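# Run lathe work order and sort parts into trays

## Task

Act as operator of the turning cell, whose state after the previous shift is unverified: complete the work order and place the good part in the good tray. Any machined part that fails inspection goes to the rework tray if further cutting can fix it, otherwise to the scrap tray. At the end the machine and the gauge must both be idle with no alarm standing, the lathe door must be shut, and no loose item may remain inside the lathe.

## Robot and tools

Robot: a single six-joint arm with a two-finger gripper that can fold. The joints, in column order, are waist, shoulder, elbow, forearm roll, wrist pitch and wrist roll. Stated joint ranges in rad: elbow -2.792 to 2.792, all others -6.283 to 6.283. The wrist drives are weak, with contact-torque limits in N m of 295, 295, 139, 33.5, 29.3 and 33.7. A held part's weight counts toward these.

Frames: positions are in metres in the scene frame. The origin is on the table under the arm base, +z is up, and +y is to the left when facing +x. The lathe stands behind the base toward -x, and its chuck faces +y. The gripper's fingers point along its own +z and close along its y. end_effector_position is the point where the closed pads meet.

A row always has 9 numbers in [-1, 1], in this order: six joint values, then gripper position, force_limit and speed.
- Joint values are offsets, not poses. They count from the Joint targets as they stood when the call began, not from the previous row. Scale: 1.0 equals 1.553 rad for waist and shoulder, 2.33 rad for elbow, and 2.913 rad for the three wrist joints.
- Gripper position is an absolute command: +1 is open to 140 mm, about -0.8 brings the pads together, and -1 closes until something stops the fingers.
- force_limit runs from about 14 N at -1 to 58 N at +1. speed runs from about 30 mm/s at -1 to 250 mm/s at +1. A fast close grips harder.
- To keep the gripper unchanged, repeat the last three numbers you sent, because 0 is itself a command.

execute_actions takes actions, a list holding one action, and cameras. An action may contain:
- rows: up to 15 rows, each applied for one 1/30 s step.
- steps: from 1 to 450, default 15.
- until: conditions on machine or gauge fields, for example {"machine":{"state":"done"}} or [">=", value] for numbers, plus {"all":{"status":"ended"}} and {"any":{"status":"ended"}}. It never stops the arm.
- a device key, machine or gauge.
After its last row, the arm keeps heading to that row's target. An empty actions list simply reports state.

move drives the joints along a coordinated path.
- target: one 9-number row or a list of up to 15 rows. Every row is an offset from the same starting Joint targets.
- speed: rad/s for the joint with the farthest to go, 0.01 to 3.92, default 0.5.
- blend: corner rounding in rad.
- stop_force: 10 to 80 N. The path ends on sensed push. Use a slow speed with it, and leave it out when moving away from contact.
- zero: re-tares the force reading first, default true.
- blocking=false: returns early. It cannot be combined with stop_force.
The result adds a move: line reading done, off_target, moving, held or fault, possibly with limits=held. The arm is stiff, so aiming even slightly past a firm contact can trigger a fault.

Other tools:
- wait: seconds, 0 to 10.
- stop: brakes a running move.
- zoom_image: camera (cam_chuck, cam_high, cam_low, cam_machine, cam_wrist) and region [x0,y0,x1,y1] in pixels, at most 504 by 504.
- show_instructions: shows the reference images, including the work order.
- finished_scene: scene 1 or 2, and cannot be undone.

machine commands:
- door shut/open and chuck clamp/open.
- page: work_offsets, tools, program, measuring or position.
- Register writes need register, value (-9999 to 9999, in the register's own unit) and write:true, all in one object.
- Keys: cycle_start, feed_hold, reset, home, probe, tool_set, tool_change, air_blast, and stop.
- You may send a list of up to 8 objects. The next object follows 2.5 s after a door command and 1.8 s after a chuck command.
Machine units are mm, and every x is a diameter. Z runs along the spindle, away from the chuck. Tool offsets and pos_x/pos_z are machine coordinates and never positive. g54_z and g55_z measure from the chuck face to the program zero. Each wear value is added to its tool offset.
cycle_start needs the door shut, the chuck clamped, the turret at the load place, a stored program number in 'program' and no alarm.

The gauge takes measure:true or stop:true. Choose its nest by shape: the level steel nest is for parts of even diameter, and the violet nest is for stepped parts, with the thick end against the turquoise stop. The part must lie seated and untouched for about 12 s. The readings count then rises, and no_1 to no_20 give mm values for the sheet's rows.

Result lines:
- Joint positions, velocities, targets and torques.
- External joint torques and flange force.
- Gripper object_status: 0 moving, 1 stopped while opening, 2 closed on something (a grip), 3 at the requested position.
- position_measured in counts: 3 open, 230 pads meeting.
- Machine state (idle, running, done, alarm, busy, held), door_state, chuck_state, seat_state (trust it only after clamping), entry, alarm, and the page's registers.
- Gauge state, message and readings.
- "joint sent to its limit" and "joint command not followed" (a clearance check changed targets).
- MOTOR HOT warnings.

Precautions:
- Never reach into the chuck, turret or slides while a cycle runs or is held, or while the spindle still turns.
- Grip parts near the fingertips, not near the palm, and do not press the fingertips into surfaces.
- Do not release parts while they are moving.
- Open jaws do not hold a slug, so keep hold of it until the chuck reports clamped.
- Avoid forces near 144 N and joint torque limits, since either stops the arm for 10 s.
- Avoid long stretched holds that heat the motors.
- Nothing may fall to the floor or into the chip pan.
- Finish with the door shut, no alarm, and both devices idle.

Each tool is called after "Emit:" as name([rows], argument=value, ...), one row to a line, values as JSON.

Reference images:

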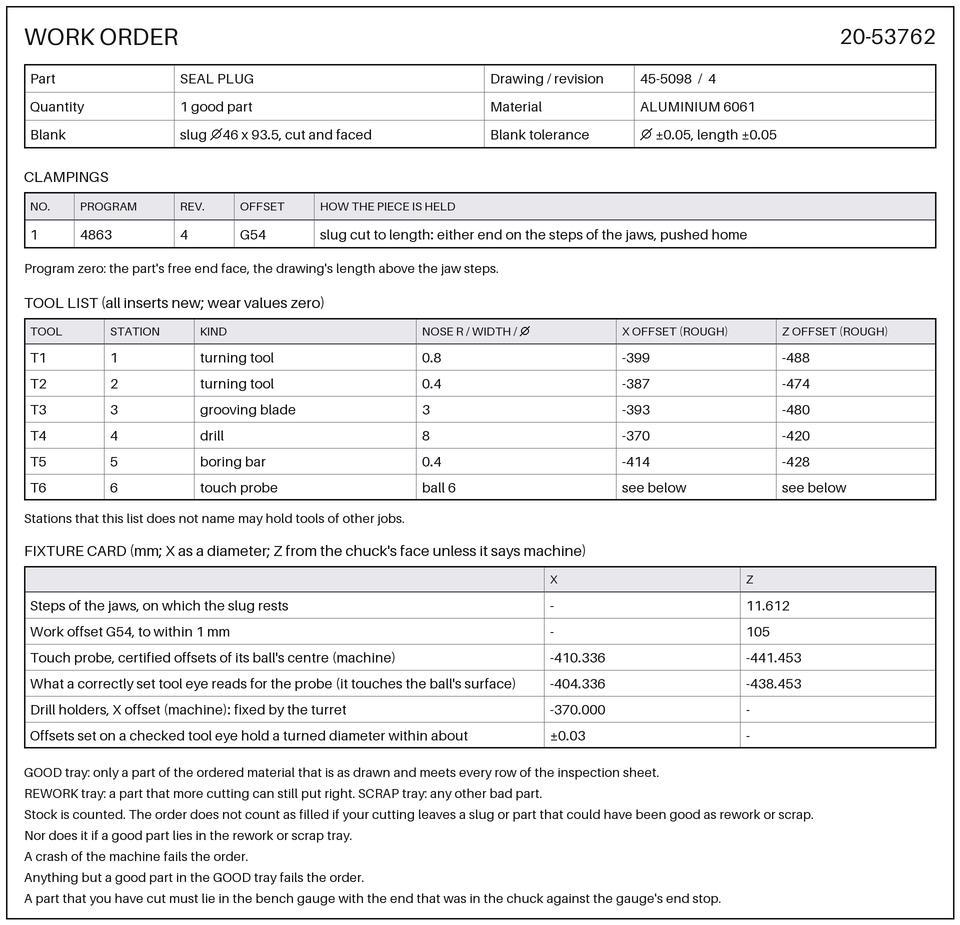

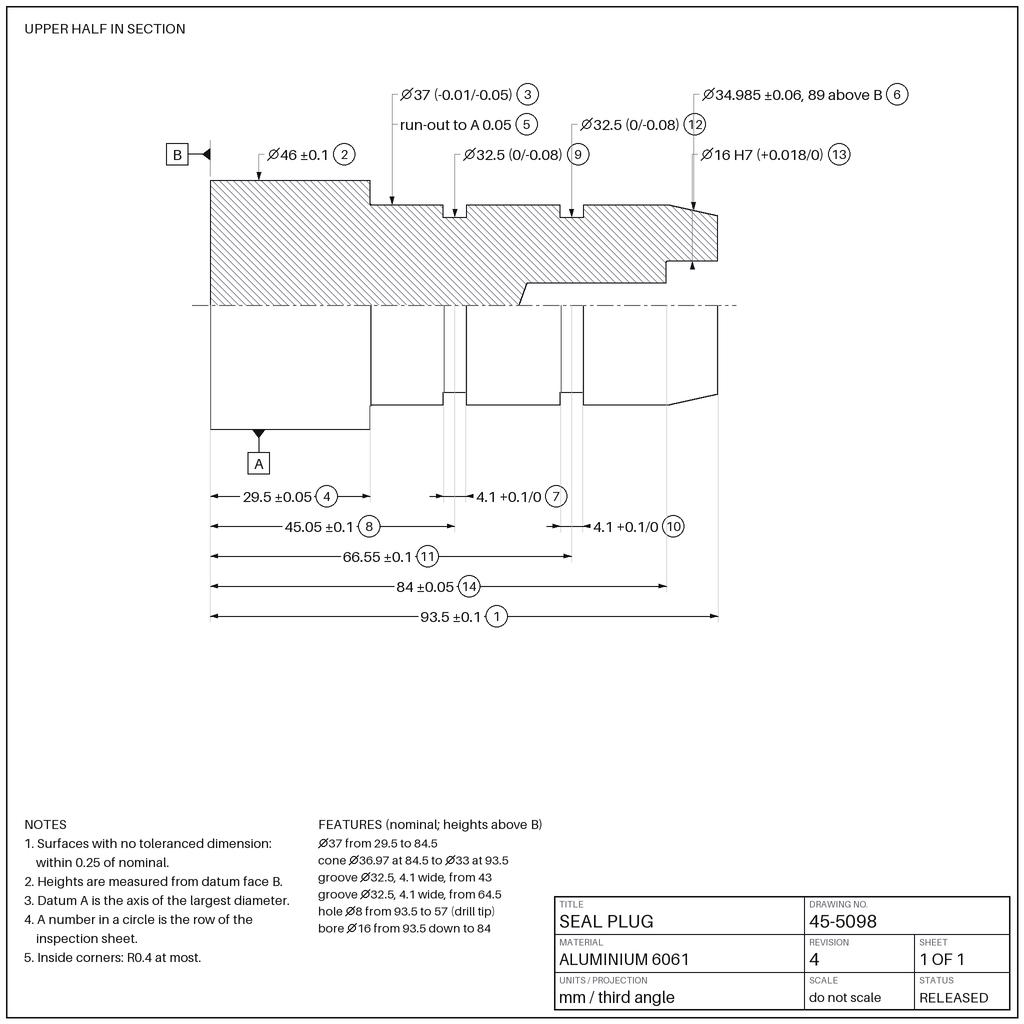

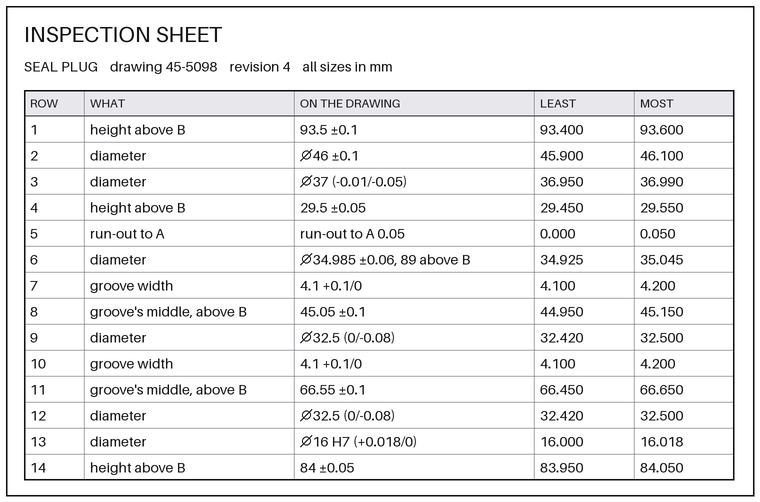

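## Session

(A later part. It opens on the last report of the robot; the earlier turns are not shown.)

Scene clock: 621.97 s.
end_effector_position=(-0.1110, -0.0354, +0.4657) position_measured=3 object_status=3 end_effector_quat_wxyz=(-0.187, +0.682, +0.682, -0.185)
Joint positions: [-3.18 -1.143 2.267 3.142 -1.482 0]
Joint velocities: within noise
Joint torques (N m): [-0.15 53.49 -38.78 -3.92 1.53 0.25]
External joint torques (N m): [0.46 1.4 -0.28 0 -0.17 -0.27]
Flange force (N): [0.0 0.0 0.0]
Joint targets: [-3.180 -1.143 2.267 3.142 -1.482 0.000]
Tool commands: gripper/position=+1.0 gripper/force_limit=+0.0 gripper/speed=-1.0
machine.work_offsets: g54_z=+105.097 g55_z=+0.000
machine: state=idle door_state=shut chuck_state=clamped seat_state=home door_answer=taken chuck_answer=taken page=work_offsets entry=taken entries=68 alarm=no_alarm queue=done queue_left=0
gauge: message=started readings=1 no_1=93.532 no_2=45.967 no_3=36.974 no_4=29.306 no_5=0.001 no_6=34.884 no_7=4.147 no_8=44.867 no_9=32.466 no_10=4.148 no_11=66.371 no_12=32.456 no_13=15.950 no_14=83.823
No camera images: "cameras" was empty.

Emit:
execute_actions([
  {"machine":[{"page":"measuring"},{"cycle_start":true}],"steps":450,"until":{"machine":{"queue":["!=","running"]}}},
], cameras=[])

Emit:
execute_actions([
  {"steps":450,"until":{"machine":{"queue":["!=","running"]}}},
], cameras=["cam_chuck"])

Emit:
execute_actions([
  {"steps":450,"until":{"machine":{"queue":["!=","running"]}}},
], cameras=[])

Emit:
execute_actions([
  {"steps":450,"until":{"machine":{"queue":["!=","running"]}}},
], cameras=[])

Emit:
execute_actions([
  {"steps":450,"until":{"machine":{"queue":["!=","running"]}}},
], cameras=[])

Emit:
execute_actions([
  {"steps":450,"until":{"machine":{"queue":["!=","running"]}}},
], cameras=[])

Emit:
execute_actions([
  {"steps":450,"until":{"machine":{"queue":["!=","running"]}}},
], cameras=[])

Emit:
execute_actions([
  {"steps":450,"until":{"machine":{"queue":["!=","running"]}}},
], cameras=[])

Emit:
execute_actions([
  {"steps":450,"until":{"machine":{"queue":["!=","running"]}}},
], cameras=["cam_chuck"])

Scene clock: 644.83 s.
end_effector_position=(-0.1110, -0.0354, +0.4657) position_measured=3 object_status=3 end_effector_quat_wxyz=(-0.187, +0.682, +0.682, -0.185)
Joint positions: [-3.18 -1.143 2.267 3.142 -1.482 0]
Joint velocities: within noise
Joint torques (N m): [0.29 53.43 -38.62 -3.92 1.52 0.24]
External joint torques (N m): [-0.1 1.29 -0.53 -0.01 -0.16 -0.26]
Flange force (N): [0.0 0.0 0.0]
Joint targets: [-3.180 -1.143 2.267 3.142 -1.482 0.000]
Tool commands: gripper/position=+1.0 gripper/force_limit=+0.0 gripper/speed=-1.0
machine.measuring: probe_x=+25.000 probe_z=+120.000 probe_move_x=+0.000 probe_move_z=-25.000 probe_radius=+2.992 eye_x=+59.616 eye_z=+150.440 probe_touched=+1 probe_found_x=+25.000 probe_found_z=+105.117 set_x=-414.430 set_z=-428.293
machine: state=running door_state=shut chuck_state=clamped seat_state=home door_answer=taken chuck_answer=taken page=measuring entry=taken entries=69 alarm=no_alarm queue=running queue_left=0
gauge: message=started readings=1 no_1=93.532 no_2=45.967 no_3=36.974 no_4=29.306 no_5=0.001 no_6=34.884 no_7=4.147 no_8=44.867 no_9=32.466 no_10=4.148 no_11=66.371 no_12=32.456 no_13=15.950 no_14=83.823
No camera images: "cameras" was empty.

Scene clock: 660.03 s.
end_effector_position=(-0.1110, -0.0354, +0.4657) position_measured=3 object_status=3 end_effector_quat_wxyz=(-0.187, +0.682, +0.682, -0.185)
Joint positions: [-3.18 -1.143 2.267 3.142 -1.482 0]
Joint velocities: within noise
Joint torques (N m): [0.18 53.71 -38.75 -3.98 1.48 0.27]
External joint torques (N m): [0.06 0.81 -0.51 0.04 -0.11 -0.29]
Flange force (N): [0.0 0.0 0.0]
Joint targets: [-3.180 -1.143 2.267 3.142 -1.482 0.000]
Tool commands: gripper/position=+1.0 gripper/force_limit=+0.0 gripper/speed=-1.0
machine.measuring: probe_x=+25.000 probe_z=+120.000 probe_move_x=+0.000 probe_move_z=-25.000 probe_radius=+2.992 eye_x=+59.616 eye_z=+150.440 probe_touched=+1 probe_found_x=+25.000 probe_found_z=+105.117 set_x=-414.430 set_z=-428.293
machine: state=running door_state=shut chuck_state=clamped seat_state=home door_answer=taken chuck_answer=taken page=measuring entry=taken entries=69 alarm=no_alarm queue=running queue_left=0
gauge: message=started readings=1 no_1=93.532 no_2=45.967 no_3=36.974 no_4=29.306 no_5=0.001 no_6=34.884 no_7=4.147 no_8=44.867 no_9=32.466 no_10=4.148 no_11=66.371 no_12=32.456 no_13=15.950 no_14=83.823
Images, in order (width x height): cam_chuck 896x504.

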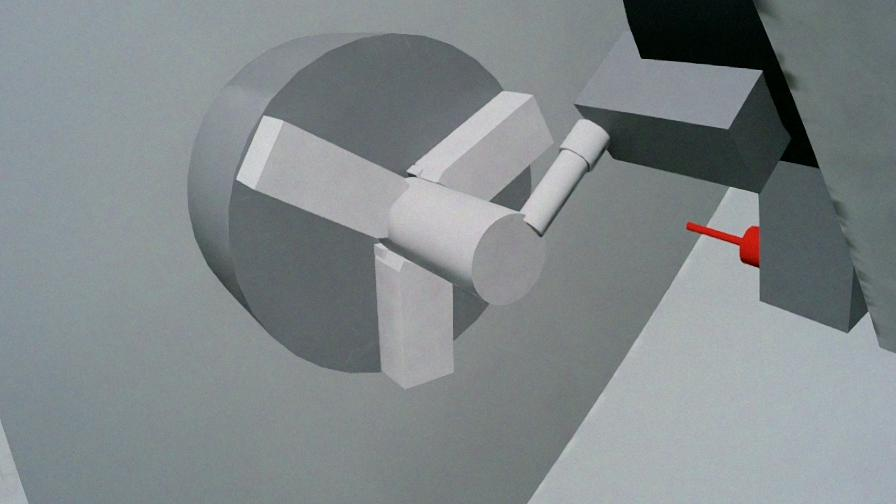

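Scene clock: 675.23 s.
end_effector_position=(-0.1110, -0.0354, +0.4657) position_measured=3 object_status=3 end_effector_quat_wxyz=(-0.187, +0.682, +0.682, -0.185)
Joint positions: [-3.18 -1.143 2.267 3.142 -1.482 0]
Joint velocities: within noise
Joint torques (N m): [-0.17 53.19 -38.87 -3.95 1.48 0.13]
External joint torques (N m): [0.57 1.37 -0.32 0.02 -0.12 -0.16]
Flange force (N): [0.0 0.0 0.0]
Joint targets: [-3.180 -1.143 2.267 3.142 -1.482 0.000]
Tool commands: gripper/position=+1.0 gripper/force_limit=+0.0 gripper/speed=-1.0
machine.measuring: probe_x=+25.000 probe_z=+120.000 probe_move_x=+0.000 probe_move_z=-25.000 probe_radius=+2.992 eye_x=+59.616 eye_z=+150.440 probe_touched=+1 probe_found_x=+25.000 probe_found_z=+105.117 set_x=-414.430 set_z=-428.293
machine: state=running door_state=shut chuck_state=clamped seat_state=home door_answer=taken chuck_answer=taken page=measuring entry=taken entries=69 alarm=no_alarm queue=running queue_left=0
gauge: message=started readings=1 no_1=93.532 no_2=45.967 no_3=36.974 no_4=29.306 no_5=0.001 no_6=34.884 no_7=4.147 no_8=44.867 no_9=32.466 no_10=4.148 no_11=66.371 no_12=32.456 no_13=15.950 no_14=83.823
No camera images: "cameras" was empty.

Scene clock: 690.43 s.
end_effector_position=(-0.1110, -0.0354, +0.4657) position_measured=3 object_status=3 end_effector_quat_wxyz=(-0.187, +0.682, +0.682, -0.185)
Joint positions: [-3.18 -1.143 2.267 3.142 -1.482 0]
Joint velocities: within noise
Joint torques (N m): [-0.43 53.3 -38.85 -3.96 1.51 0.18]
External joint torques (N m): [0.67 1.46 -0.23 0.03 -0.15 -0.2]
Flange force (N): [0.0 0.0 0.0]
Joint targets: [-3.180 -1.143 2.267 3.142 -1.482 0.000]
Tool commands: gripper/position=+1.0 gripper/force_limit=+0.0 gripper/speed=-1.0
machine.measuring: probe_x=+25.000 probe_z=+120.000 probe_move_x=+0.000 probe_move_z=-25.000 probe_radius=+2.992 eye_x=+59.616 eye_z=+150.440 probe_touched=+1 probe_found_x=+25.000 probe_found_z=+105.117 set_x=-414.430 set_z=-428.293
machine: state=running door_state=shut chuck_state=clamped seat_state=home door_answer=taken chuck_answer=taken page=measuring entry=taken entries=69 alarm=no_alarm queue=running queue_left=0
gauge: message=started readings=1 no_1=93.532 no_2=45.967 no_3=36.974 no_4=29.306 no_5=0.001 no_6=34.884 no_7=4.147 no_8=44.867 no_9=32.466 no_10=4.148 no_11=66.371 no_12=32.456 no_13=15.950 no_14=83.823
No camera images: "cameras" was empty.

Scene clock: 705.63 s.
end_effector_position=(-0.1110, -0.0354, +0.4657) position_measured=3 object_status=3 end_effector_quat_wxyz=(-0.187, +0.682, +0.682, -0.185)
Joint positions: [-3.18 -1.143 2.267 3.142 -1.482 0]
Joint velocities: within noise
Joint torques (N m): [0.52 53.69 -38.88 -3.88 1.46 0.18]
External joint torques (N m): [-0.27 0.75 -0.32 -0.05 -0.1 -0.2]
Flange force (N): [0.0 0.0 0.0]
Joint targets: [-3.180 -1.143 2.267 3.142 -1.482 0.000]
Tool commands: gripper/position=+1.0 gripper/force_limit=+0.0 gripper/speed=-1.0
machine.measuring: probe_x=+25.000 probe_z=+120.000 probe_move_x=+0.000 probe_move_z=-25.000 probe_radius=+2.992 eye_x=+59.616 eye_z=+150.440 probe_touched=+1 probe_found_x=+25.000 probe_found_z=+105.117 set_x=-414.430 set_z=-428.293
machine: state=running door_state=shut chuck_state=clamped seat_state=home door_answer=taken chuck_answer=taken page=measuring entry=taken entries=69 alarm=no_alarm queue=running queue_left=0
gauge: message=started readings=1 no_1=93.532 no_2=45.967 no_3=36.974 no_4=29.306 no_5=0.001 no_6=34.884 no_7=4.147 no_8=44.867 no_9=32.466 no_10=4.148 no_11=66.371 no_12=32.456 no_13=15.950 no_14=83.823
No camera images: "cameras" was empty.

Scene clock: 720.83 s.
end_effector_position=(-0.1110, -0.0354, +0.4657) position_measured=3 object_status=3 end_effector_quat_wxyz=(-0.187, +0.682, +0.682, -0.185)
Joint positions: [-3.18 -1.143 2.267 3.142 -1.482 0]
Joint velocities: within noise
Joint torques (N m): [-0.44 53.15 -38.9 -3.93 1.44 0.21]
External joint torques (N m): [0.62 1.36 -0.46 -0.02 -0.07 -0.24]
Flange force (N): [0.0 0.0 0.0]
Joint targets: [-3.180 -1.143 2.267 3.142 -1.482 0.000]
Tool commands: gripper/position=+1.0 gripper/force_limit=+0.0 gripper/speed=-1.0
machine.measuring: probe_x=+25.000 probe_z=+120.000 probe_move_x=+0.000 probe_move_z=-25.000 probe_radius=+2.992 eye_x=+59.616 eye_z=+150.440 probe_touched=+1 probe_found_x=+25.000 probe_found_z=+105.117 set_x=-414.430 set_z=-428.293
machine: state=running door_state=shut chuck_state=clamped seat_state=home door_answer=taken chuck_answer=taken page=measuring entry=taken entries=69 alarm=no_alarm queue=running queue_left=0
gauge: message=started readings=1 no_1=93.532 no_2=45.967 no_3=36.974 no_4=29.306 no_5=0.001 no_6=34.884 no_7=4.147 no_8=44.867 no_9=32.466 no_10=4.148 no_11=66.371 no_12=32.456 no_13=15.950 no_14=83.823
No camera images: "cameras" was empty.

Scene clock: 736.03 s.
end_effector_position=(-0.1110, -0.0354, +0.4657) position_measured=3 object_status=3 end_effector_quat_wxyz=(-0.187, +0.682, +0.682, -0.185)
Joint positions: [-3.18 -1.143 2.267 3.142 -1.482 0]
Joint velocities: within noise
Joint torques (N m): [0.02 53.13 -38.96 -3.8 1.58 0.22]
External joint torques (N m): [0.18 0.91 -0.22 -0.13 -0.23 -0.24]
Flange force (N): [0.0 0.0 0.0]
Joint targets: [-3.180 -1.143 2.267 3.142 -1.482 0.000]
Tool commands: gripper/position=+1.0 gripper/force_limit=+0.0 gripper/speed=-1.0
machine.measuring: probe_x=+25.000 probe_z=+120.000 probe_move_x=+0.000 probe_move_z=-25.000 probe_radius=+2.992 eye_x=+59.616 eye_z=+150.440 probe_touched=+1 probe_found_x=+25.000 probe_found_z=+105.117 set_x=-414.430 set_z=-428.293
machine: state=running door_state=shut chuck_state=clamped seat_state=home door_answer=taken chuck_answer=taken page=measuring entry=taken entries=69 alarm=no_alarm queue=running queue_left=0
gauge: message=started readings=1 no_1=93.532 no_2=45.967 no_3=36.974 no_4=29.306 no_5=0.001 no_6=34.884 no_7=4.147 no_8=44.867 no_9=32.466 no_10=4.148 no_11=66.371 no_12=32.456 no_13=15.950 no_14=83.823
No camera images: "cameras" was empty.

Scene clock: 750.03 s.
end_effector_position=(-0.1110, -0.0354, +0.4657) position_measured=3 object_status=3 end_effector_quat_wxyz=(-0.187, +0.682, +0.682, -0.185)
Joint positions: [-3.18 -1.143 2.267 3.142 -1.482 0]
Joint velocities: within noise
Joint torques (N m): [-0.16 53.43 -38.92 -3.92 1.57 0.27]
External joint torques (N m): [0.45 1.24 -0.29 -0.01 -0.21 -0.29]
Flange force (N): [0.0 0.0 0.0]
Joint targets: [-3.180 -1.143 2.267 3.142 -1.482 0.000]
Tool commands: gripper/position=+1.0 gripper/force_limit=+0.0 gripper/speed=-1.0
machine.measuring: probe_x=+25.000 probe_z=+120.000 probe_move_x=+0.000 probe_move_z=-25.000 probe_radius=+2.992 eye_x=+59.616 eye_z=+150.440 probe_touched=+1 probe_found_x=+25.000 probe_found_z=+105.117 set_x=-414.430 set_z=-428.293
machine: state=done door_state=shut chuck_state=clamped seat_state=home door_answer=taken chuck_answer=taken page=measuring entry=taken entries=69 alarm=no_alarm queue=done queue_left=0
gauge: message=started readings=1 no_1=93.532 no_2=45.967 no_3=36.974 no_4=29.306 no_5=0.001 no_6=34.884 no_7=4.147 no_8=44.867 no_9=32.466 no_10=4.148 no_11=66.371 no_12=32.456 no_13=15.950 no_14=83.823
No camera images: "cameras" was empty.

Scene clock: 750.27 s.
end_effector_position=(-0.1110, -0.0354, +0.4657) position_measured=3 object_status=3 end_effector_quat_wxyz=(-0.187, +0.682, +0.682, -0.185)
Joint positions: [-3.18 -1.143 2.267 3.142 -1.482 0]
Joint velocities: within noise
Joint torques (N m): [-0.45 53.27 -38.82 -3.98 1.5 0.24]
External joint torques (N m): [0.81 1.06 -0.33 0.05 -0.15 -0.27]
Flange force (N): [0.0 0.0 0.0]
Joint targets: [-3.180 -1.143 2.267 3.142 -1.482 0.000]
Tool commands: gripper/position=+1.0 gripper/force_limit=+0.0 gripper/speed=-1.0
machine.measuring: probe_x=+25.000 probe_z=+120.000 probe_move_x=+0.000 probe_move_z=-25.000 probe_radius=+2.992 eye_x=+59.616 eye_z=+150.440 probe_touched=+1 probe_found_x=+25.000 probe_found_z=+105.117 set_x=-414.430 set_z=-428.293
machine: state=done door_state=shut chuck_state=clamped seat_state=home door_answer=taken chuck_answer=taken page=measuring entry=taken entries=69 alarm=no_alarm queue=done queue_left=0
gauge: message=started readings=1 no_1=93.532 no_2=45.967 no_3=36.974 no_4=29.306 no_5=0.001 no_6=34.884 no_7=4.147 no_8=44.867 no_9=32.466 no_10=4.148 no_11=66.371 no_12=32.456 no_13=15.950 no_14=83.823
Images, in order (width x height): cam_chuck 896x504.

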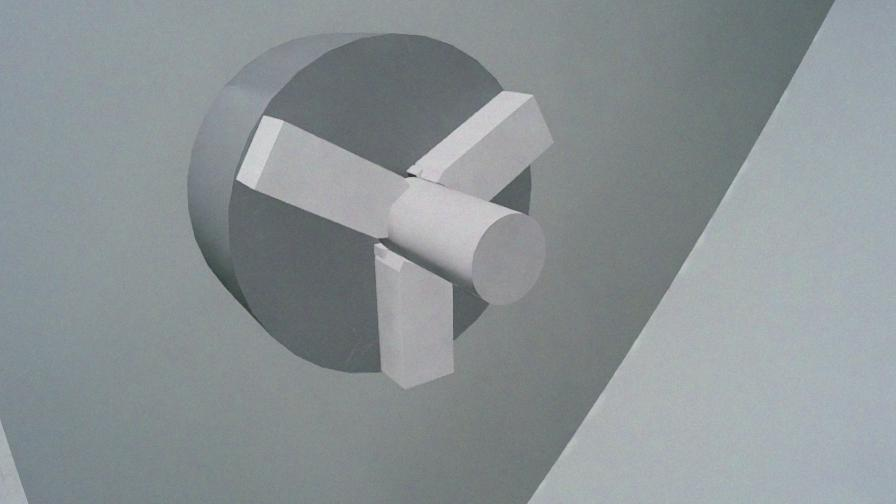

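Emit:
execute_actions([
  {"machine":[{"register":"tool_call","value":6,"write":true},{"tool_change":true},{"register":"probe_x","value":44,"write":true},{"register":"probe_z","value":58,"write":true},{"register":"probe_move_x","value":0,"write":true},{"register":"probe_move_z","value":-20,"write":true},{"probe":true}],"steps":450,"until":{"machine":{"queue":["!=","running"]}}},
], cameras=[])

Emit:
execute_actions([
  {"steps":450,"until":{"machine":{"queue":["!=","running"]}}},
], cameras=[])

Emit:
execute_actions([
  {"machine":[{"register":"probe_x","value":9.6,"write":true},{"register":"probe_z","value":122,"write":true},{"register":"probe_move_z","value":-29,"write":true},{"probe":true}],"steps":450,"until":{"machine":{"queue":["!=","running"]}}},
], cameras=[])

Emit:
execute_actions([
  {"machine":[{"register":"probe_x","value":62,"write":true},{"register":"probe_z","value":50,"write":true},{"register":"probe_move_x","value":-36,"write":true},{"register":"probe_move_z","value":0,"write":true},{"probe":true}],"steps":450,"until":{"machine":{"queue":["!=","running"]}}},
], cameras=[])

Emit:
execute_actions([
  {"machine":[{"register":"probe_z","value":85,"write":true},{"probe":true}],"steps":450,"until":{"machine":{"queue":["!=","running"]}}},
], cameras=[])

Scene clock: 768.80 s.
end_effector_position=(-0.1110, -0.0354, +0.4657) position_measured=3 object_status=3 end_effector_quat_wxyz=(-0.187, +0.682, +0.682, -0.185)
Joint positions: [-3.18 -1.143 2.267 3.142 -1.482 0]
Joint velocities: within noise
Joint torques (N m): [0.81 53.22 -38.63 -3.88 1.37 0.23]
External joint torques (N m): [-0.47 1.43 -0.49 -0.04 -0.01 -0.25]
Flange force (N): [0.0 0.0 0.0]
Joint targets: [-3.180 -1.143 2.267 3.142 -1.482 0.000]
Tool commands: gripper/position=+1.0 gripper/force_limit=+0.0 gripper/speed=-1.0
machine.measuring: probe_x=+44.000 probe_z=+58.000 probe_move_x=+0.000 probe_move_z=-20.000 probe_radius=+2.992 eye_x=+59.616 eye_z=+150.440 probe_touched=+1 probe_found_x=+44.000 probe_found_z=+41.346 set_x=-414.430 set_z=-428.293
machine: state=done door_state=shut chuck_state=clamped seat_state=home door_answer=taken chuck_answer=taken page=measuring entry=taken entries=76 alarm=no_alarm queue=done queue_left=0
gauge: message=started readings=1 no_1=93.532 no_2=45.967 no_3=36.974 no_4=29.306 no_5=0.001 no_6=34.884 no_7=4.147 no_8=44.867 no_9=32.466 no_10=4.148 no_11=66.371 no_12=32.456 no_13=15.950 no_14=83.823
No camera images: "cameras" was empty.

Scene clock: 769.03 s.
end_effector_position=(-0.1110, -0.0354, +0.4657) position_measured=3 object_status=3 end_effector_quat_wxyz=(-0.187, +0.682, +0.682, -0.185)
Joint positions: [-3.18 -1.143 2.267 3.142 -1.482 0]
Joint velocities: within noise
Joint torques (N m): [-0.37 53.3 -38.85 -3.9 1.44 0.14]
External joint torques (N m): [0.69 1.7 -0.23 -0.02 -0.07 -0.17]
Flange force (N): [0.0 0.0 0.0]
Joint targets: [-3.180 -1.143 2.267 3.142 -1.482 0.000]
Tool commands: gripper/position=+1.0 gripper/force_limit=+0.0 gripper/speed=-1.0
machine.measuring: probe_x=+44.000 probe_z=+58.000 probe_move_x=+0.000 probe_move_z=-20.000 probe_radius=+2.992 eye_x=+59.616 eye_z=+150.440 probe_touched=+1 probe_found_x=+44.000 probe_found_z=+41.346 set_x=-414.430 set_z=-428.293
machine: state=done door_state=shut chuck_state=clamped seat_state=home door_answer=taken chuck_answer=taken page=measuring entry=taken entries=76 alarm=no_alarm queue=done queue_left=0
gauge: message=started readings=1 no_1=93.532 no_2=45.967 no_3=36.974 no_4=29.306 no_5=0.001 no_6=34.884 no_7=4.147 no_8=44.867 no_9=32.466 no_10=4.148 no_11=66.371 no_12=32.456 no_13=15.950 no_14=83.823
No camera images: "cameras" was empty.

Scene clock: 777.53 s.
end_effector_position=(-0.1110, -0.0354, +0.4657) position_measured=3 object_status=3 end_effector_quat_wxyz=(-0.187, +0.682, +0.682, -0.185)
Joint positions: [-3.18 -1.143 2.267 3.142 -1.482 0]
Joint velocities: within noise
Joint torques (N m): [0.29 53.34 -38.77 -3.79 1.5 0.25]
External joint torques (N m): [-0.08 1.09 -0.37 -0.14 -0.14 -0.28]
Flange force (N): [0.0 0.0 0.0]
Joint targets: [-3.180 -1.143 2.267 3.142 -1.482 0.000]
Tool commands: gripper/position=+1.0 gripper/force_limit=+0.0 gripper/speed=-1.0
machine.measuring: probe_x=+9.600 probe_z=+122.000 probe_move_x=+0.000 probe_move_z=-29.000 probe_radius=+2.992 eye_x=+59.616 eye_z=+150.440 probe_touched=+1 probe_found_x=+9.600 probe_found_z=+95.845 set_x=-414.430 set_z=-428.293
machine: state=done door_state=shut chuck_state=clamped seat_state=home door_answer=taken chuck_answer=taken page=measuring entry=taken entries=80 alarm=no_alarm queue=done queue_left=0
gauge: message=started readings=1 no_1=93.532 no_2=45.967 no_3=36.974 no_4=29.306 no_5=0.001 no_6=34.884 no_7=4.147 no_8=44.867 no_9=32.466 no_10=4.148 no_11=66.371 no_12=32.456 no_13=15.950 no_14=83.823
No camera images: "cameras" was empty.

Scene clock: 784.43 s.
end_effector_position=(-0.1110, -0.0354, +0.4657) position_measured=3 object_status=3 end_effector_quat_wxyz=(-0.187, +0.682, +0.682, -0.185)
Joint positions: [-3.18 -1.143 2.267 3.142 -1.482 0]
Joint velocities: within noise
Joint torques (N m): [-0.41 53.42 -38.45 -3.9 1.54 0.18]
External joint torques (N m): [0.69 0.98 -0.75 -0.04 -0.18 -0.2]
Flange force (N): [0.0 0.0 0.0]
Joint targets: [-3.180 -1.143 2.267 3.142 -1.482 0.000]
Tool commands: gripper/position=+1.0 gripper/force_limit=+0.0 gripper/speed=-1.0
machine.measuring: probe_x=+62.000 probe_z=+50.000 probe_move_x=-36.000 probe_move_z=+0.000 probe_radius=+2.992 eye_x=+59.616 eye_z=+150.440 probe_touched=+1 probe_found_x=+37.026 probe_found_z=+50.000 set_x=-414.430 set_z=-428.293
machine: state=done door_state=shut chuck_state=clamped seat_state=home door_answer=taken chuck_answer=taken page=measuring entry=taken entries=85 alarm=no_alarm queue=done queue_left=0
gauge: message=started readings=1 no_1=93.532 no_2=45.967 no_3=36.974 no_4=29.306 no_5=0.001 no_6=34.884 no_7=4.147 no_8=44.867 no_9=32.466 no_10=4.148 no_11=66.371 no_12=32.456 no_13=15.950 no_14=83.823
No camera images: "cameras" was empty.

Scene clock: 790.57 s.
end_effector_position=(-0.1110, -0.0354, +0.4657) position_measured=3 object_status=3 end_effector_quat_wxyz=(-0.187, +0.682, +0.682, -0.185)
Joint positions: [-3.18 -1.143 2.267 3.142 -1.482 0]
Joint velocities: within noise
Joint torques (N m): [-0.57 53.59 -38.75 -3.9 1.51 0.25]
External joint torques (N m): [0.87 1.3 -0.42 -0.03 -0.14 -0.28]
Flange force (N): [0.0 0.0 0.0]
Joint targets: [-3.180 -1.143 2.267 3.142 -1.482 0.000]
Tool commands: gripper/position=+1.0 gripper/force_limit=+0.0 gripper/speed=-1.0
machine.measuring: probe_x=+62.000 probe_z=+85.000 probe_move_x=-36.000 probe_move_z=+0.000 probe_radius=+2.992 eye_x=+59.616 eye_z=+150.440 probe_touched=+1 probe_found_x=+37.029 probe_found_z=+85.000 set_x=-414.430 set_z=-428.293
machine: state=done door_state=shut chuck_state=clamped seat_state=home door_answer=taken chuck_answer=taken page=measuring entry=taken entries=87 alarm=no_alarm queue=done queue_left=0
gauge: message=started readings=1 no_1=93.532 no_2=45.967 no_3=36.974 no_4=29.306 no_5=0.001 no_6=34.884 no_7=4.147 no_8=44.867 no_9=32.466 no_10=4.148 no_11=66.371 no_12=32.456 no_13=15.950 no_14=83.823
No camera images: "cameras" was empty.

Emit:
execute_actions([
  {"machine":[{"home":true},{"register":"t1_z_wear","value":0,"write":true},{"register":"t2_x_wear","value":0.003,"write":true},{"register":"t2_z_wear","value":0,"write":true},{"register":"t3_x","value":-393.296,"write":true},{"register":"t4_z_wear","value":0,"write":true},{"register":"t5_z_wear","value":0,"write":true},{"page":"tools"}],"steps":240,"until":{"machine":{"queue":["!=","running"]}}},
], cameras=[])

Emit:
execute_actions([
  {"machine":[{"cycle_start":true}],"steps":450,"until":{"machine":{"queue":["!=","running"]}}},
], cameras=[])

Emit:
execute_actions([
  {"steps":450,"until":{"machine":{"queue":["!=","running"]}}},
], cameras=[])

Emit:
execute_actions([
  {"steps":450,"until":{"machine":{"queue":["!=","running"]}}},
], cameras=[])

Emit:
execute_actions([
  {"steps":450,"until":{"machine":{"queue":["!=","running"]}}},
], cameras=[])

Emit:
execute_actions([
  {"steps":450,"until":{"machine":{"queue":["!=","running"]}}},
], cameras=[])

Emit:
execute_actions([
  {"steps":450,"until":{"machine":{"queue":["!=","running"]}}},
], cameras=[])

Emit:
execute_actions([
  {"steps":450,"until":{"machine":{"queue":["!=","running"]}}},
], cameras=[])

Emit:
execute_actions([
  {"steps":450,"until":{"machine":{"queue":["!=","running"]}}},
], cameras=[])

Emit:
execute_actions([
  {"steps":450,"until":{"machine":{"queue":["!=","running"]}}},
], cameras=["cam_chuck"])

Scene clock: 810.00 s.
end_effector_position=(-0.1110, -0.0354, +0.4657) position_measured=3 object_status=3 end_effector_quat_wxyz=(-0.187, +0.682, +0.682, -0.185)
Joint positions: [-3.18 -1.143 2.267 3.142 -1.482 0]
Joint velocities: within noise
Joint torques (N m): [-0.47 53.98 -39.05 -3.85 1.53 0.23]
External joint torques (N m): [0.67 0.61 -0.14 -0.08 -0.17 -0.25]
Flange force (N): [0.0 0.0 0.0]
Joint targets: [-3.180 -1.143 2.267 3.142 -1.482 0.000]
Tool commands: gripper/position=+1.0 gripper/force_limit=+0.0 gripper/speed=-1.0
machine.tools: t1_x=-399.000 t1_x_wear=+0.000 t1_z=-487.643 t1_z_wear=+0.000 t1_radius=+0.800 t1_station=+1.000 t2_x=-387.282 t2_x_wear=+0.003 t2_z=-473.604 t2_z_wear=+0.000 t2_radius=+0.400 t2_station=+2.000 t3_x=-393.296 t3_x_wear=+0.000 t3_z=-479.558 t3_z_wear=+0.000 t3_radius=+0.000 t3_station=+3.000 t4_x=-370.000 t4_x_wear=+0.000 t4_z=-420.019 t4_z_wear=+0.000 t4_radius=+0.000 t4_station=+4.000 t5_x=-414.426 t5_x_wear=-0.025 t5_z=-428.288 t5_z_wear=+0.000 t5_radius=+0.400 t5_station=+5.000 t6_x=-410.336 t6_x_wear=+0.000 t6_z=-441.453 t6_z_wear=+0.000 t6_radius=+3.000 t6_station=+6.000
machine: state=done door_state=shut chuck_state=clamped seat_state=home door_answer=taken chuck_answer=taken page=tools entry=taken entries=94 alarm=no_alarm queue=done queue_left=0
gauge: message=started readings=1 no_1=93.532 no_2=45.967 no_3=36.974 no_4=29.306 no_5=0.001 no_6=34.884 no_7=4.147 no_8=44.867 no_9=32.466 no_10=4.148 no_11=66.371 no_12=32.456 no_13=15.950 no_14=83.823
No camera images: "cameras" was empty.

Scene clock: 825.20 s.
end_effector_position=(-0.1110, -0.0354, +0.4657) position_measured=3 object_status=3 end_effector_quat_wxyz=(-0.187, +0.682, +0.682, -0.185)
Joint positions: [-3.18 -1.143 2.267 3.142 -1.482 0]
Joint velocities: within noise
Joint torques (N m): [-0.52 52.9 -38.88 -3.91 1.51 0.24]
External joint torques (N m): [0.64 2.08 -0.19 -0.01 -0.15 -0.26]
Flange force (N): [0.0 0.0 0.0]
Joint targets: [-3.180 -1.143 2.267 3.142 -1.482 0.000]
Tool commands: gripper/position=+1.0 gripper/force_limit=+0.0 gripper/speed=-1.0
machine.tools: t1_x=-399.000 t1_x_wear=+0.000 t1_z=-487.643 t1_z_wear=+0.000 t1_radius=+0.800 t1_station=+1.000 t2_x=-387.282 t2_x_wear=+0.003 t2_z=-473.604 t2_z_wear=+0.000 t2_radius=+0.400 t2_station=+2.000 t3_x=-393.296 t3_x_wear=+0.000 t3_z=-479.558 t3_z_wear=+0.000 t3_radius=+0.000 t3_station=+3.000 t4_x=-370.000 t4_x_wear=+0.000 t4_z=-420.019 t4_z_wear=+0.000 t4_radius=+0.000 t4_station=+4.000 t5_x=-414.426 t5_x_wear=-0.025 t5_z=-428.288 t5_z_wear=+0.000 t5_radius=+0.400 t5_station=+5.000 t6_x=-410.336 t6_x_wear=+0.000 t6_z=-441.453 t6_z_wear=+0.000 t6_radius=+3.000 t6_station=+6.000
machine: state=running door_state=shut chuck_state=clamped seat_state=home door_answer=taken chuck_answer=taken page=tools entry=taken entries=95 alarm=no_alarm queue=running queue_left=0
gauge: message=started readings=1 no_1=93.532 no_2=45.967 no_3=36.974 no_4=29.306 no_5=0.001 no_6=34.884 no_7=4.147 no_8=44.867 no_9=32.466 no_10=4.148 no_11=66.371 no_12=32.456 no_13=15.950 no_14=83.823
No camera images: "cameras" was empty.

Scene clock: 840.40 s.
end_effector_position=(-0.1110, -0.0354, +0.4657) position_measured=3 object_status=3 end_effector_quat_wxyz=(-0.187, +0.682, +0.682, -0.185)
Joint positions: [-3.18 -1.143 2.267 3.142 -1.482 0]
Joint velocities: within noise
Joint torques (N m): [-0.38 53.22 -38.69 -3.79 1.51 0.23]
External joint torques (N m): [0.8 1.25 -0.5 -0.14 -0.15 -0.25]
Flange force (N): [0.0 0.0 0.0]
Joint targets: [-3.180 -1.143 2.267 3.142 -1.482 0.000]
Tool commands: gripper/position=+1.0 gripper/force_limit=+0.0 gripper/speed=-1.0
machine.tools: t1_x=-399.000 t1_x_wear=+0.000 t1_z=-487.643 t1_z_wear=+0.000 t1_radius=+0.800 t1_station=+1.000 t2_x=-387.282 t2_x_wear=+0.003 t2_z=-473.604 t2_z_wear=+0.000 t2_radius=+0.400 t2_station=+2.000 t3_x=-393.296 t3_x_wear=+0.000 t3_z=-479.558 t3_z_wear=+0.000 t3_radius=+0.000 t3_station=+3.000 t4_x=-370.000 t4_x_wear=+0.000 t4_z=-420.019 t4_z_wear=+0.000 t4_radius=+0.000 t4_station=+4.000 t5_x=-414.426 t5_x_wear=-0.025 t5_z=-428.288 t5_z_wear=+0.000 t5_radius=+0.400 t5_station=+5.000 t6_x=-410.336 t6_x_wear=+0.000 t6_z=-441.453 t6_z_wear=+0.000 t6_radius=+3.000 t6_station=+6.000
machine: state=running door_state=shut chuck_state=clamped seat_state=home door_answer=taken chuck_answer=taken page=tools entry=taken entries=95 alarm=no_alarm queue=running queue_left=0
gauge: message=started readings=1 no_1=93.532 no_2=45.967 no_3=36.974 no_4=29.306 no_5=0.001 no_6=34.884 no_7=4.147 no_8=44.867 no_9=32.466 no_10=4.148 no_11=66.371 no_12=32.456 no_13=15.950 no_14=83.823
No camera images: "cameras" was empty.

Scene clock: 855.60 s.
end_effector_position=(-0.1110, -0.0354, +0.4657) position_measured=3 object_status=3 end_effector_quat_wxyz=(-0.187, +0.682, +0.682, -0.185)
Joint positions: [-3.18 -1.143 2.267 3.142 -1.482 0]
Joint velocities: within noise
Joint torques (N m): [-0.64 53.42 -38.78 -3.95 1.54 0.22]
External joint torques (N m): [0.75 1.74 -0.46 0.01 -0.17 -0.25]
Flange force (N): [0.0 0.0 0.0]
Joint targets: [-3.180 -1.143 2.267 3.142 -1.482 0.000]
Tool commands: gripper/position=+1.0 gripper/force_limit=+0.0 gripper/speed=-1.0
machine.tools: t1_x=-399.000 t1_x_wear=+0.000 t1_z=-487.643 t1_z_wear=+0.000 t1_radius=+0.800 t1_station=+1.000 t2_x=-387.282 t2_x_wear=+0.003 t2_z=-473.604 t2_z_wear=+0.000 t2_radius=+0.400 t2_station=+2.000 t3_x=-393.296 t3_x_wear=+0.000 t3_z=-479.558 t3_z_wear=+0.000 t3_radius=+0.000 t3_station=+3.000 t4_x=-370.000 t4_x_wear=+0.000 t4_z=-420.019 t4_z_wear=+0.000 t4_radius=+0.000 t4_station=+4.000 t5_x=-414.426 t5_x_wear=-0.025 t5_z=-428.288 t5_z_wear=+0.000 t5_radius=+0.400 t5_station=+5.000 t6_x=-410.336 t6_x_wear=+0.000 t6_z=-441.453 t6_z_wear=+0.000 t6_radius=+3.000 t6_station=+6.000
machine: state=running door_state=shut chuck_state=clamped seat_state=home door_answer=taken chuck_answer=taken page=tools entry=taken entries=95 alarm=no_alarm queue=running queue_left=0
gauge: message=started readings=1 no_1=93.532 no_2=45.967 no_3=36.974 no_4=29.306 no_5=0.001 no_6=34.884 no_7=4.147 no_8=44.867 no_9=32.466 no_10=4.148 no_11=66.371 no_12=32.456 no_13=15.950 no_14=83.823
No camera images: "cameras" was empty.

Scene clock: 870.80 s.
end_effector_position=(-0.1110, -0.0354, +0.4657) position_measured=3 object_status=3 end_effector_quat_wxyz=(-0.187, +0.682, +0.682, -0.185)
Joint positions: [-3.18 -1.143 2.267 3.142 -1.482 0]
Joint velocities: within noise
Joint torques (N m): [-0.22 53.49 -38.7 -3.91 1.55 0.17]
External joint torques (N m): [0.76 0.84 -0.56 -0.02 -0.19 -0.2]
Flange force (N): [0.0 0.0 0.0]
Joint targets: [-3.180 -1.143 2.267 3.142 -1.482 0.000]
Tool commands: gripper/position=+1.0 gripper/force_limit=+0.0 gripper/speed=-1.0
machine.tools: t1_x=-399.000 t1_x_wear=+0.000 t1_z=-487.643 t1_z_wear=+0.000 t1_radius=+0.800 t1_station=+1.000 t2_x=-387.282 t2_x_wear=+0.003 t2_z=-473.604 t2_z_wear=+0.000 t2_radius=+0.400 t2_station=+2.000 t3_x=-393.296 t3_x_wear=+0.000 t3_z=-479.558 t3_z_wear=+0.000 t3_radius=+0.000 t3_station=+3.000 t4_x=-370.000 t4_x_wear=+0.000 t4_z=-420.019 t4_z_wear=+0.000 t4_radius=+0.000 t4_station=+4.000 t5_x=-414.426 t5_x_wear=-0.025 t5_z=-428.288 t5_z_wear=+0.000 t5_radius=+0.400 t5_station=+5.000 t6_x=-410.336 t6_x_wear=+0.000 t6_z=-441.453 t6_z_wear=+0.000 t6_radius=+3.000 t6_station=+6.000
machine: state=running door_state=shut chuck_state=clamped seat_state=home door_answer=taken chuck_answer=taken page=tools entry=taken entries=95 alarm=no_alarm queue=running queue_left=0
gauge: message=started readings=1 no_1=93.532 no_2=45.967 no_3=36.974 no_4=29.306 no_5=0.001 no_6=34.884 no_7=4.147 no_8=44.867 no_9=32.466 no_10=4.148 no_11=66.371 no_12=32.456 no_13=15.950 no_14=83.823
No camera images: "cameras" was empty.

Scene clock: 886.00 s.
end_effector_position=(-0.1110, -0.0354, +0.4657) position_measured=3 object_status=3 end_effector_quat_wxyz=(-0.187, +0.682, +0.682, -0.185)
Joint positions: [-3.18 -1.143 2.267 3.142 -1.482 0]
Joint velocities: within noise
Joint torques (N m): [-0.14 54.32 -38.7 -3.83 1.62 0.14]
External joint torques (N m): [0.4 -0.02 -0.57 -0.1 -0.26 -0.17]
Flange force (N): [0.0 0.0 0.0]
Joint targets: [-3.180 -1.143 2.267 3.142 -1.482 0.000]
Tool commands: gripper/position=+1.0 gripper/force_limit=+0.0 gripper/speed=-1.0
machine.tools: t1_x=-399.000 t1_x_wear=+0.000 t1_z=-487.643 t1_z_wear=+0.000 t1_radius=+0.800 t1_station=+1.000 t2_x=-387.282 t2_x_wear=+0.003 t2_z=-473.604 t2_z_wear=+0.000 t2_radius=+0.400 t2_station=+2.000 t3_x=-393.296 t3_x_wear=+0.000 t3_z=-479.558 t3_z_wear=+0.000 t3_radius=+0.000 t3_station=+3.000 t4_x=-370.000 t4_x_wear=+0.000 t4_z=-420.019 t4_z_wear=+0.000 t4_radius=+0.000 t4_station=+4.000 t5_x=-414.426 t5_x_wear=-0.025 t5_z=-428.288 t5_z_wear=+0.000 t5_radius=+0.400 t5_station=+5.000 t6_x=-410.336 t6_x_wear=+0.000 t6_z=-441.453 t6_z_wear=+0.000 t6_radius=+3.000 t6_station=+6.000
machine: state=running door_state=shut chuck_state=clamped seat_state=home door_answer=taken chuck_answer=taken page=tools entry=taken entries=95 alarm=no_alarm queue=running queue_left=0
gauge: message=started readings=1 no_1=93.532 no_2=45.967 no_3=36.974 no_4=29.306 no_5=0.001 no_6=34.884 no_7=4.147 no_8=44.867 no_9=32.466 no_10=4.148 no_11=66.371 no_12=32.456 no_13=15.950 no_14=83.823
No camera images: "cameras" was empty.

Scene clock: 901.20 s.
end_effector_position=(-0.1110, -0.0354, +0.4657) position_measured=3 object_status=3 end_effector_quat_wxyz=(-0.187, +0.682, +0.682, -0.185)
Joint positions: [-3.18 -1.143 2.267 3.142 -1.482 0]
Joint velocities: within noise
Joint torques (N m): [0.47 53.7 -38.83 -3.88 1.5 0.3]
External joint torques (N m): [-0.37 1.02 -0.39 -0.06 -0.13 -0.33]
Flange force (N): [0.0 0.0 0.0]
Joint targets: [-3.180 -1.143 2.267 3.142 -1.482 0.000]
Tool commands: gripper/position=+1.0 gripper/force_limit=+0.0 gripper/speed=-1.0
machine.tools: t1_x=-399.000 t1_x_wear=+0.000 t1_z=-487.643 t1_z_wear=+0.000 t1_radius=+0.800 t1_station=+1.000 t2_x=-387.282 t2_x_wear=+0.003 t2_z=-473.604 t2_z_wear=+0.000 t2_radius=+0.400 t2_station=+2.000 t3_x=-393.296 t3_x_wear=+0.000 t3_z=-479.558 t3_z_wear=+0.000 t3_radius=+0.000 t3_station=+3.000 t4_x=-370.000 t4_x_wear=+0.000 t4_z=-420.019 t4_z_wear=+0.000 t4_radius=+0.000 t4_station=+4.000 t5_x=-414.426 t5_x_wear=-0.025 t5_z=-428.288 t5_z_wear=+0.000 t5_radius=+0.400 t5_station=+5.000 t6_x=-410.336 t6_x_wear=+0.000 t6_z=-441.453 t6_z_wear=+0.000 t6_radius=+3.000 t6_station=+6.000
machine: state=running door_state=shut chuck_state=clamped seat_state=home door_answer=taken chuck_answer=taken page=tools entry=taken entries=95 alarm=no_alarm queue=running queue_left=0
gauge: message=started readings=1 no_1=93.532 no_2=45.967 no_3=36.974 no_4=29.306 no_5=0.001 no_6=34.884 no_7=4.147 no_8=44.867 no_9=32.466 no_10=4.148 no_11=66.371 no_12=32.456 no_13=15.950 no_14=83.823
No camera images: "cameras" was empty.

Scene clock: 916.40 s.
end_effector_position=(-0.1110, -0.0354, +0.4657) position_measured=3 object_status=3 end_effector_quat_wxyz=(-0.187, +0.682, +0.682, -0.185)
Joint positions: [-3.18 -1.143 2.267 3.142 -1.482 0]
Joint velocities: within noise
Joint torques (N m): [-0.42 53.15 -38.91 -3.86 1.5 0.24]
External joint torques (N m): [0.46 1.42 -0.17 -0.06 -0.14 -0.26]
Flange force (N): [0.0 0.0 0.0]
Joint targets: [-3.180 -1.143 2.267 3.142 -1.482 0.000]
Tool commands: gripper/position=+1.0 gripper/force_limit=+0.0 gripper/speed=-1.0
machine.tools: t1_x=-399.000 t1_x_wear=+0.000 t1_z=-487.643 t1_z_wear=+0.000 t1_radius=+0.800 t1_station=+1.000 t2_x=-387.282 t2_x_wear=+0.003 t2_z=-473.604 t2_z_wear=+0.000 t2_radius=+0.400 t2_station=+2.000 t3_x=-393.296 t3_x_wear=+0.000 t3_z=-479.558 t3_z_wear=+0.000 t3_radius=+0.000 t3_station=+3.000 t4_x=-370.000 t4_x_wear=+0.000 t4_z=-420.019 t4_z_wear=+0.000 t4_radius=+0.000 t4_station=+4.000 t5_x=-414.426 t5_x_wear=-0.025 t5_z=-428.288 t5_z_wear=+0.000 t5_radius=+0.400 t5_station=+5.000 t6_x=-410.336 t6_x_wear=+0.000 t6_z=-441.453 t6_z_wear=+0.000 t6_radius=+3.000 t6_station=+6.000
machine: state=running door_state=shut chuck_state=clamped seat_state=home door_answer=taken chuck_answer=taken page=tools entry=taken entries=95 alarm=no_alarm queue=running queue_left=0
gauge: message=started readings=1 no_1=93.532 no_2=45.967 no_3=36.974 no_4=29.306 no_5=0.001 no_6=34.884 no_7=4.147 no_8=44.867 no_9=32.466 no_10=4.148 no_11=66.371 no_12=32.456 no_13=15.950 no_14=83.823
No camera images: "cameras" was empty.

Scene clock: 930.40 s.
end_effector_position=(-0.1110, -0.0354, +0.4657) position_measured=3 object_status=3 end_effector_quat_wxyz=(-0.187, +0.682, +0.682, -0.185)
Joint positions: [-3.18 -1.143 2.267 3.142 -1.482 0]
Joint velocities: within noise
Joint torques (N m): [-0.27 53.29 -38.87 -3.87 1.44 0.28]
External joint torques (N m): [0.5 1.26 -0.41 -0.07 -0.08 -0.3]
Flange force (N): [0.0 0.0 0.0]
Joint targets: [-3.180 -1.143 2.267 3.142 -1.482 0.000]
Tool commands: gripper/position=+1.0 gripper/force_limit=+0.0 gripper/speed=-1.0
machine.tools: t1_x=-399.000 t1_x_wear=+0.000 t1_z=-487.643 t1_z_wear=+0.000 t1_radius=+0.800 t1_station=+1.000 t2_x=-387.282 t2_x_wear=+0.003 t2_z=-473.604 t2_z_wear=+0.000 t2_radius=+0.400 t2_station=+2.000 t3_x=-393.296 t3_x_wear=+0.000 t3_z=-479.558 t3_z_wear=+0.000 t3_radius=+0.000 t3_station=+3.000 t4_x=-370.000 t4_x_wear=+0.000 t4_z=-420.019 t4_z_wear=+0.000 t4_radius=+0.000 t4_station=+4.000 t5_x=-414.426 t5_x_wear=-0.025 t5_z=-428.288 t5_z_wear=+0.000 t5_radius=+0.400 t5_station=+5.000 t6_x=-410.336 t6_x_wear=+0.000 t6_z=-441.453 t6_z_wear=+0.000 t6_radius=+3.000 t6_station=+6.000
machine: state=done door_state=shut chuck_state=clamped seat_state=home door_answer=taken chuck_answer=taken page=tools entry=taken entries=95 alarm=no_alarm queue=done queue_left=0
gauge: message=started readings=1 no_1=93.532 no_2=45.967 no_3=36.974 no_4=29.306 no_5=0.001 no_6=34.884 no_7=4.147 no_8=44.867 no_9=32.466 no_10=4.148 no_11=66.371 no_12=32.456 no_13=15.950 no_14=83.823
No camera images: "cameras" was empty.

Scene clock: 930.63 s.
end_effector_position=(-0.1110, -0.0354, +0.4657) position_measured=3 object_status=3 end_effector_quat_wxyz=(-0.187, +0.682, +0.682, -0.185)
Joint positions: [-3.18 -1.143 2.267 3.142 -1.482 0]
Joint velocities: within noise
Joint torques (N m): [0.07 53.54 -38.61 -3.88 1.51 0.17]
External joint torques (N m): [0.25 1.27 -0.56 -0.05 -0.14 -0.2]
Flange force (N): [0.0 0.0 0.0]
Joint targets: [-3.180 -1.143 2.267 3.142 -1.482 0.000]
Tool commands: gripper/position=+1.0 gripper/force_limit=+0.0 gripper/speed=-1.0
machine.tools: t1_x=-399.000 t1_x_wear=+0.000 t1_z=-487.643 t1_z_wear=+0.000 t1_radius=+0.800 t1_station=+1.000 t2_x=-387.282 t2_x_wear=+0.003 t2_z=-473.604 t2_z_wear=+0.000 t2_radius=+0.400 t2_station=+2.000 t3_x=-393.296 t3_x_wear=+0.000 t3_z=-479.558 t3_z_wear=+0.000 t3_radius=+0.000 t3_station=+3.000 t4_x=-370.000 t4_x_wear=+0.000 t4_z=-420.019 t4_z_wear=+0.000 t4_radius=+0.000 t4_station=+4.000 t5_x=-414.426 t5_x_wear=-0.025 t5_z=-428.288 t5_z_wear=+0.000 t5_radius=+0.400 t5_station=+5.000 t6_x=-410.336 t6_x_wear=+0.000 t6_z=-441.453 t6_z_wear=+0.000 t6_radius=+3.000 t6_station=+6.000
machine: state=done door_state=shut chuck_state=clamped seat_state=home door_answer=taken chuck_answer=taken page=tools entry=taken entries=95 alarm=no_alarm queue=done queue_left=0
gauge: message=started readings=1 no_1=93.532 no_2=45.967 no_3=36.974 no_4=29.306 no_5=0.001 no_6=34.884 no_7=4.147 no_8=44.867 no_9=32.466 no_10=4.148 no_11=66.371 no_12=32.456 no_13=15.950 no_14=83.823
Images, in order (width x height): cam_chuck 896x504.

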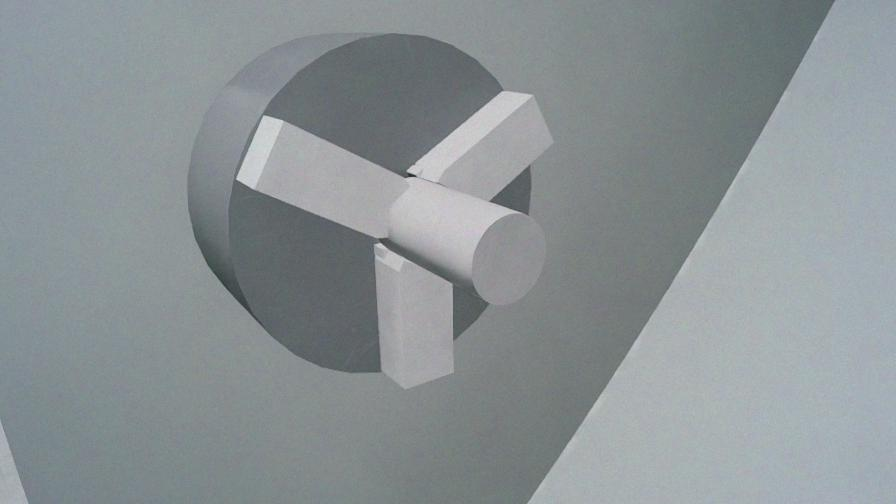

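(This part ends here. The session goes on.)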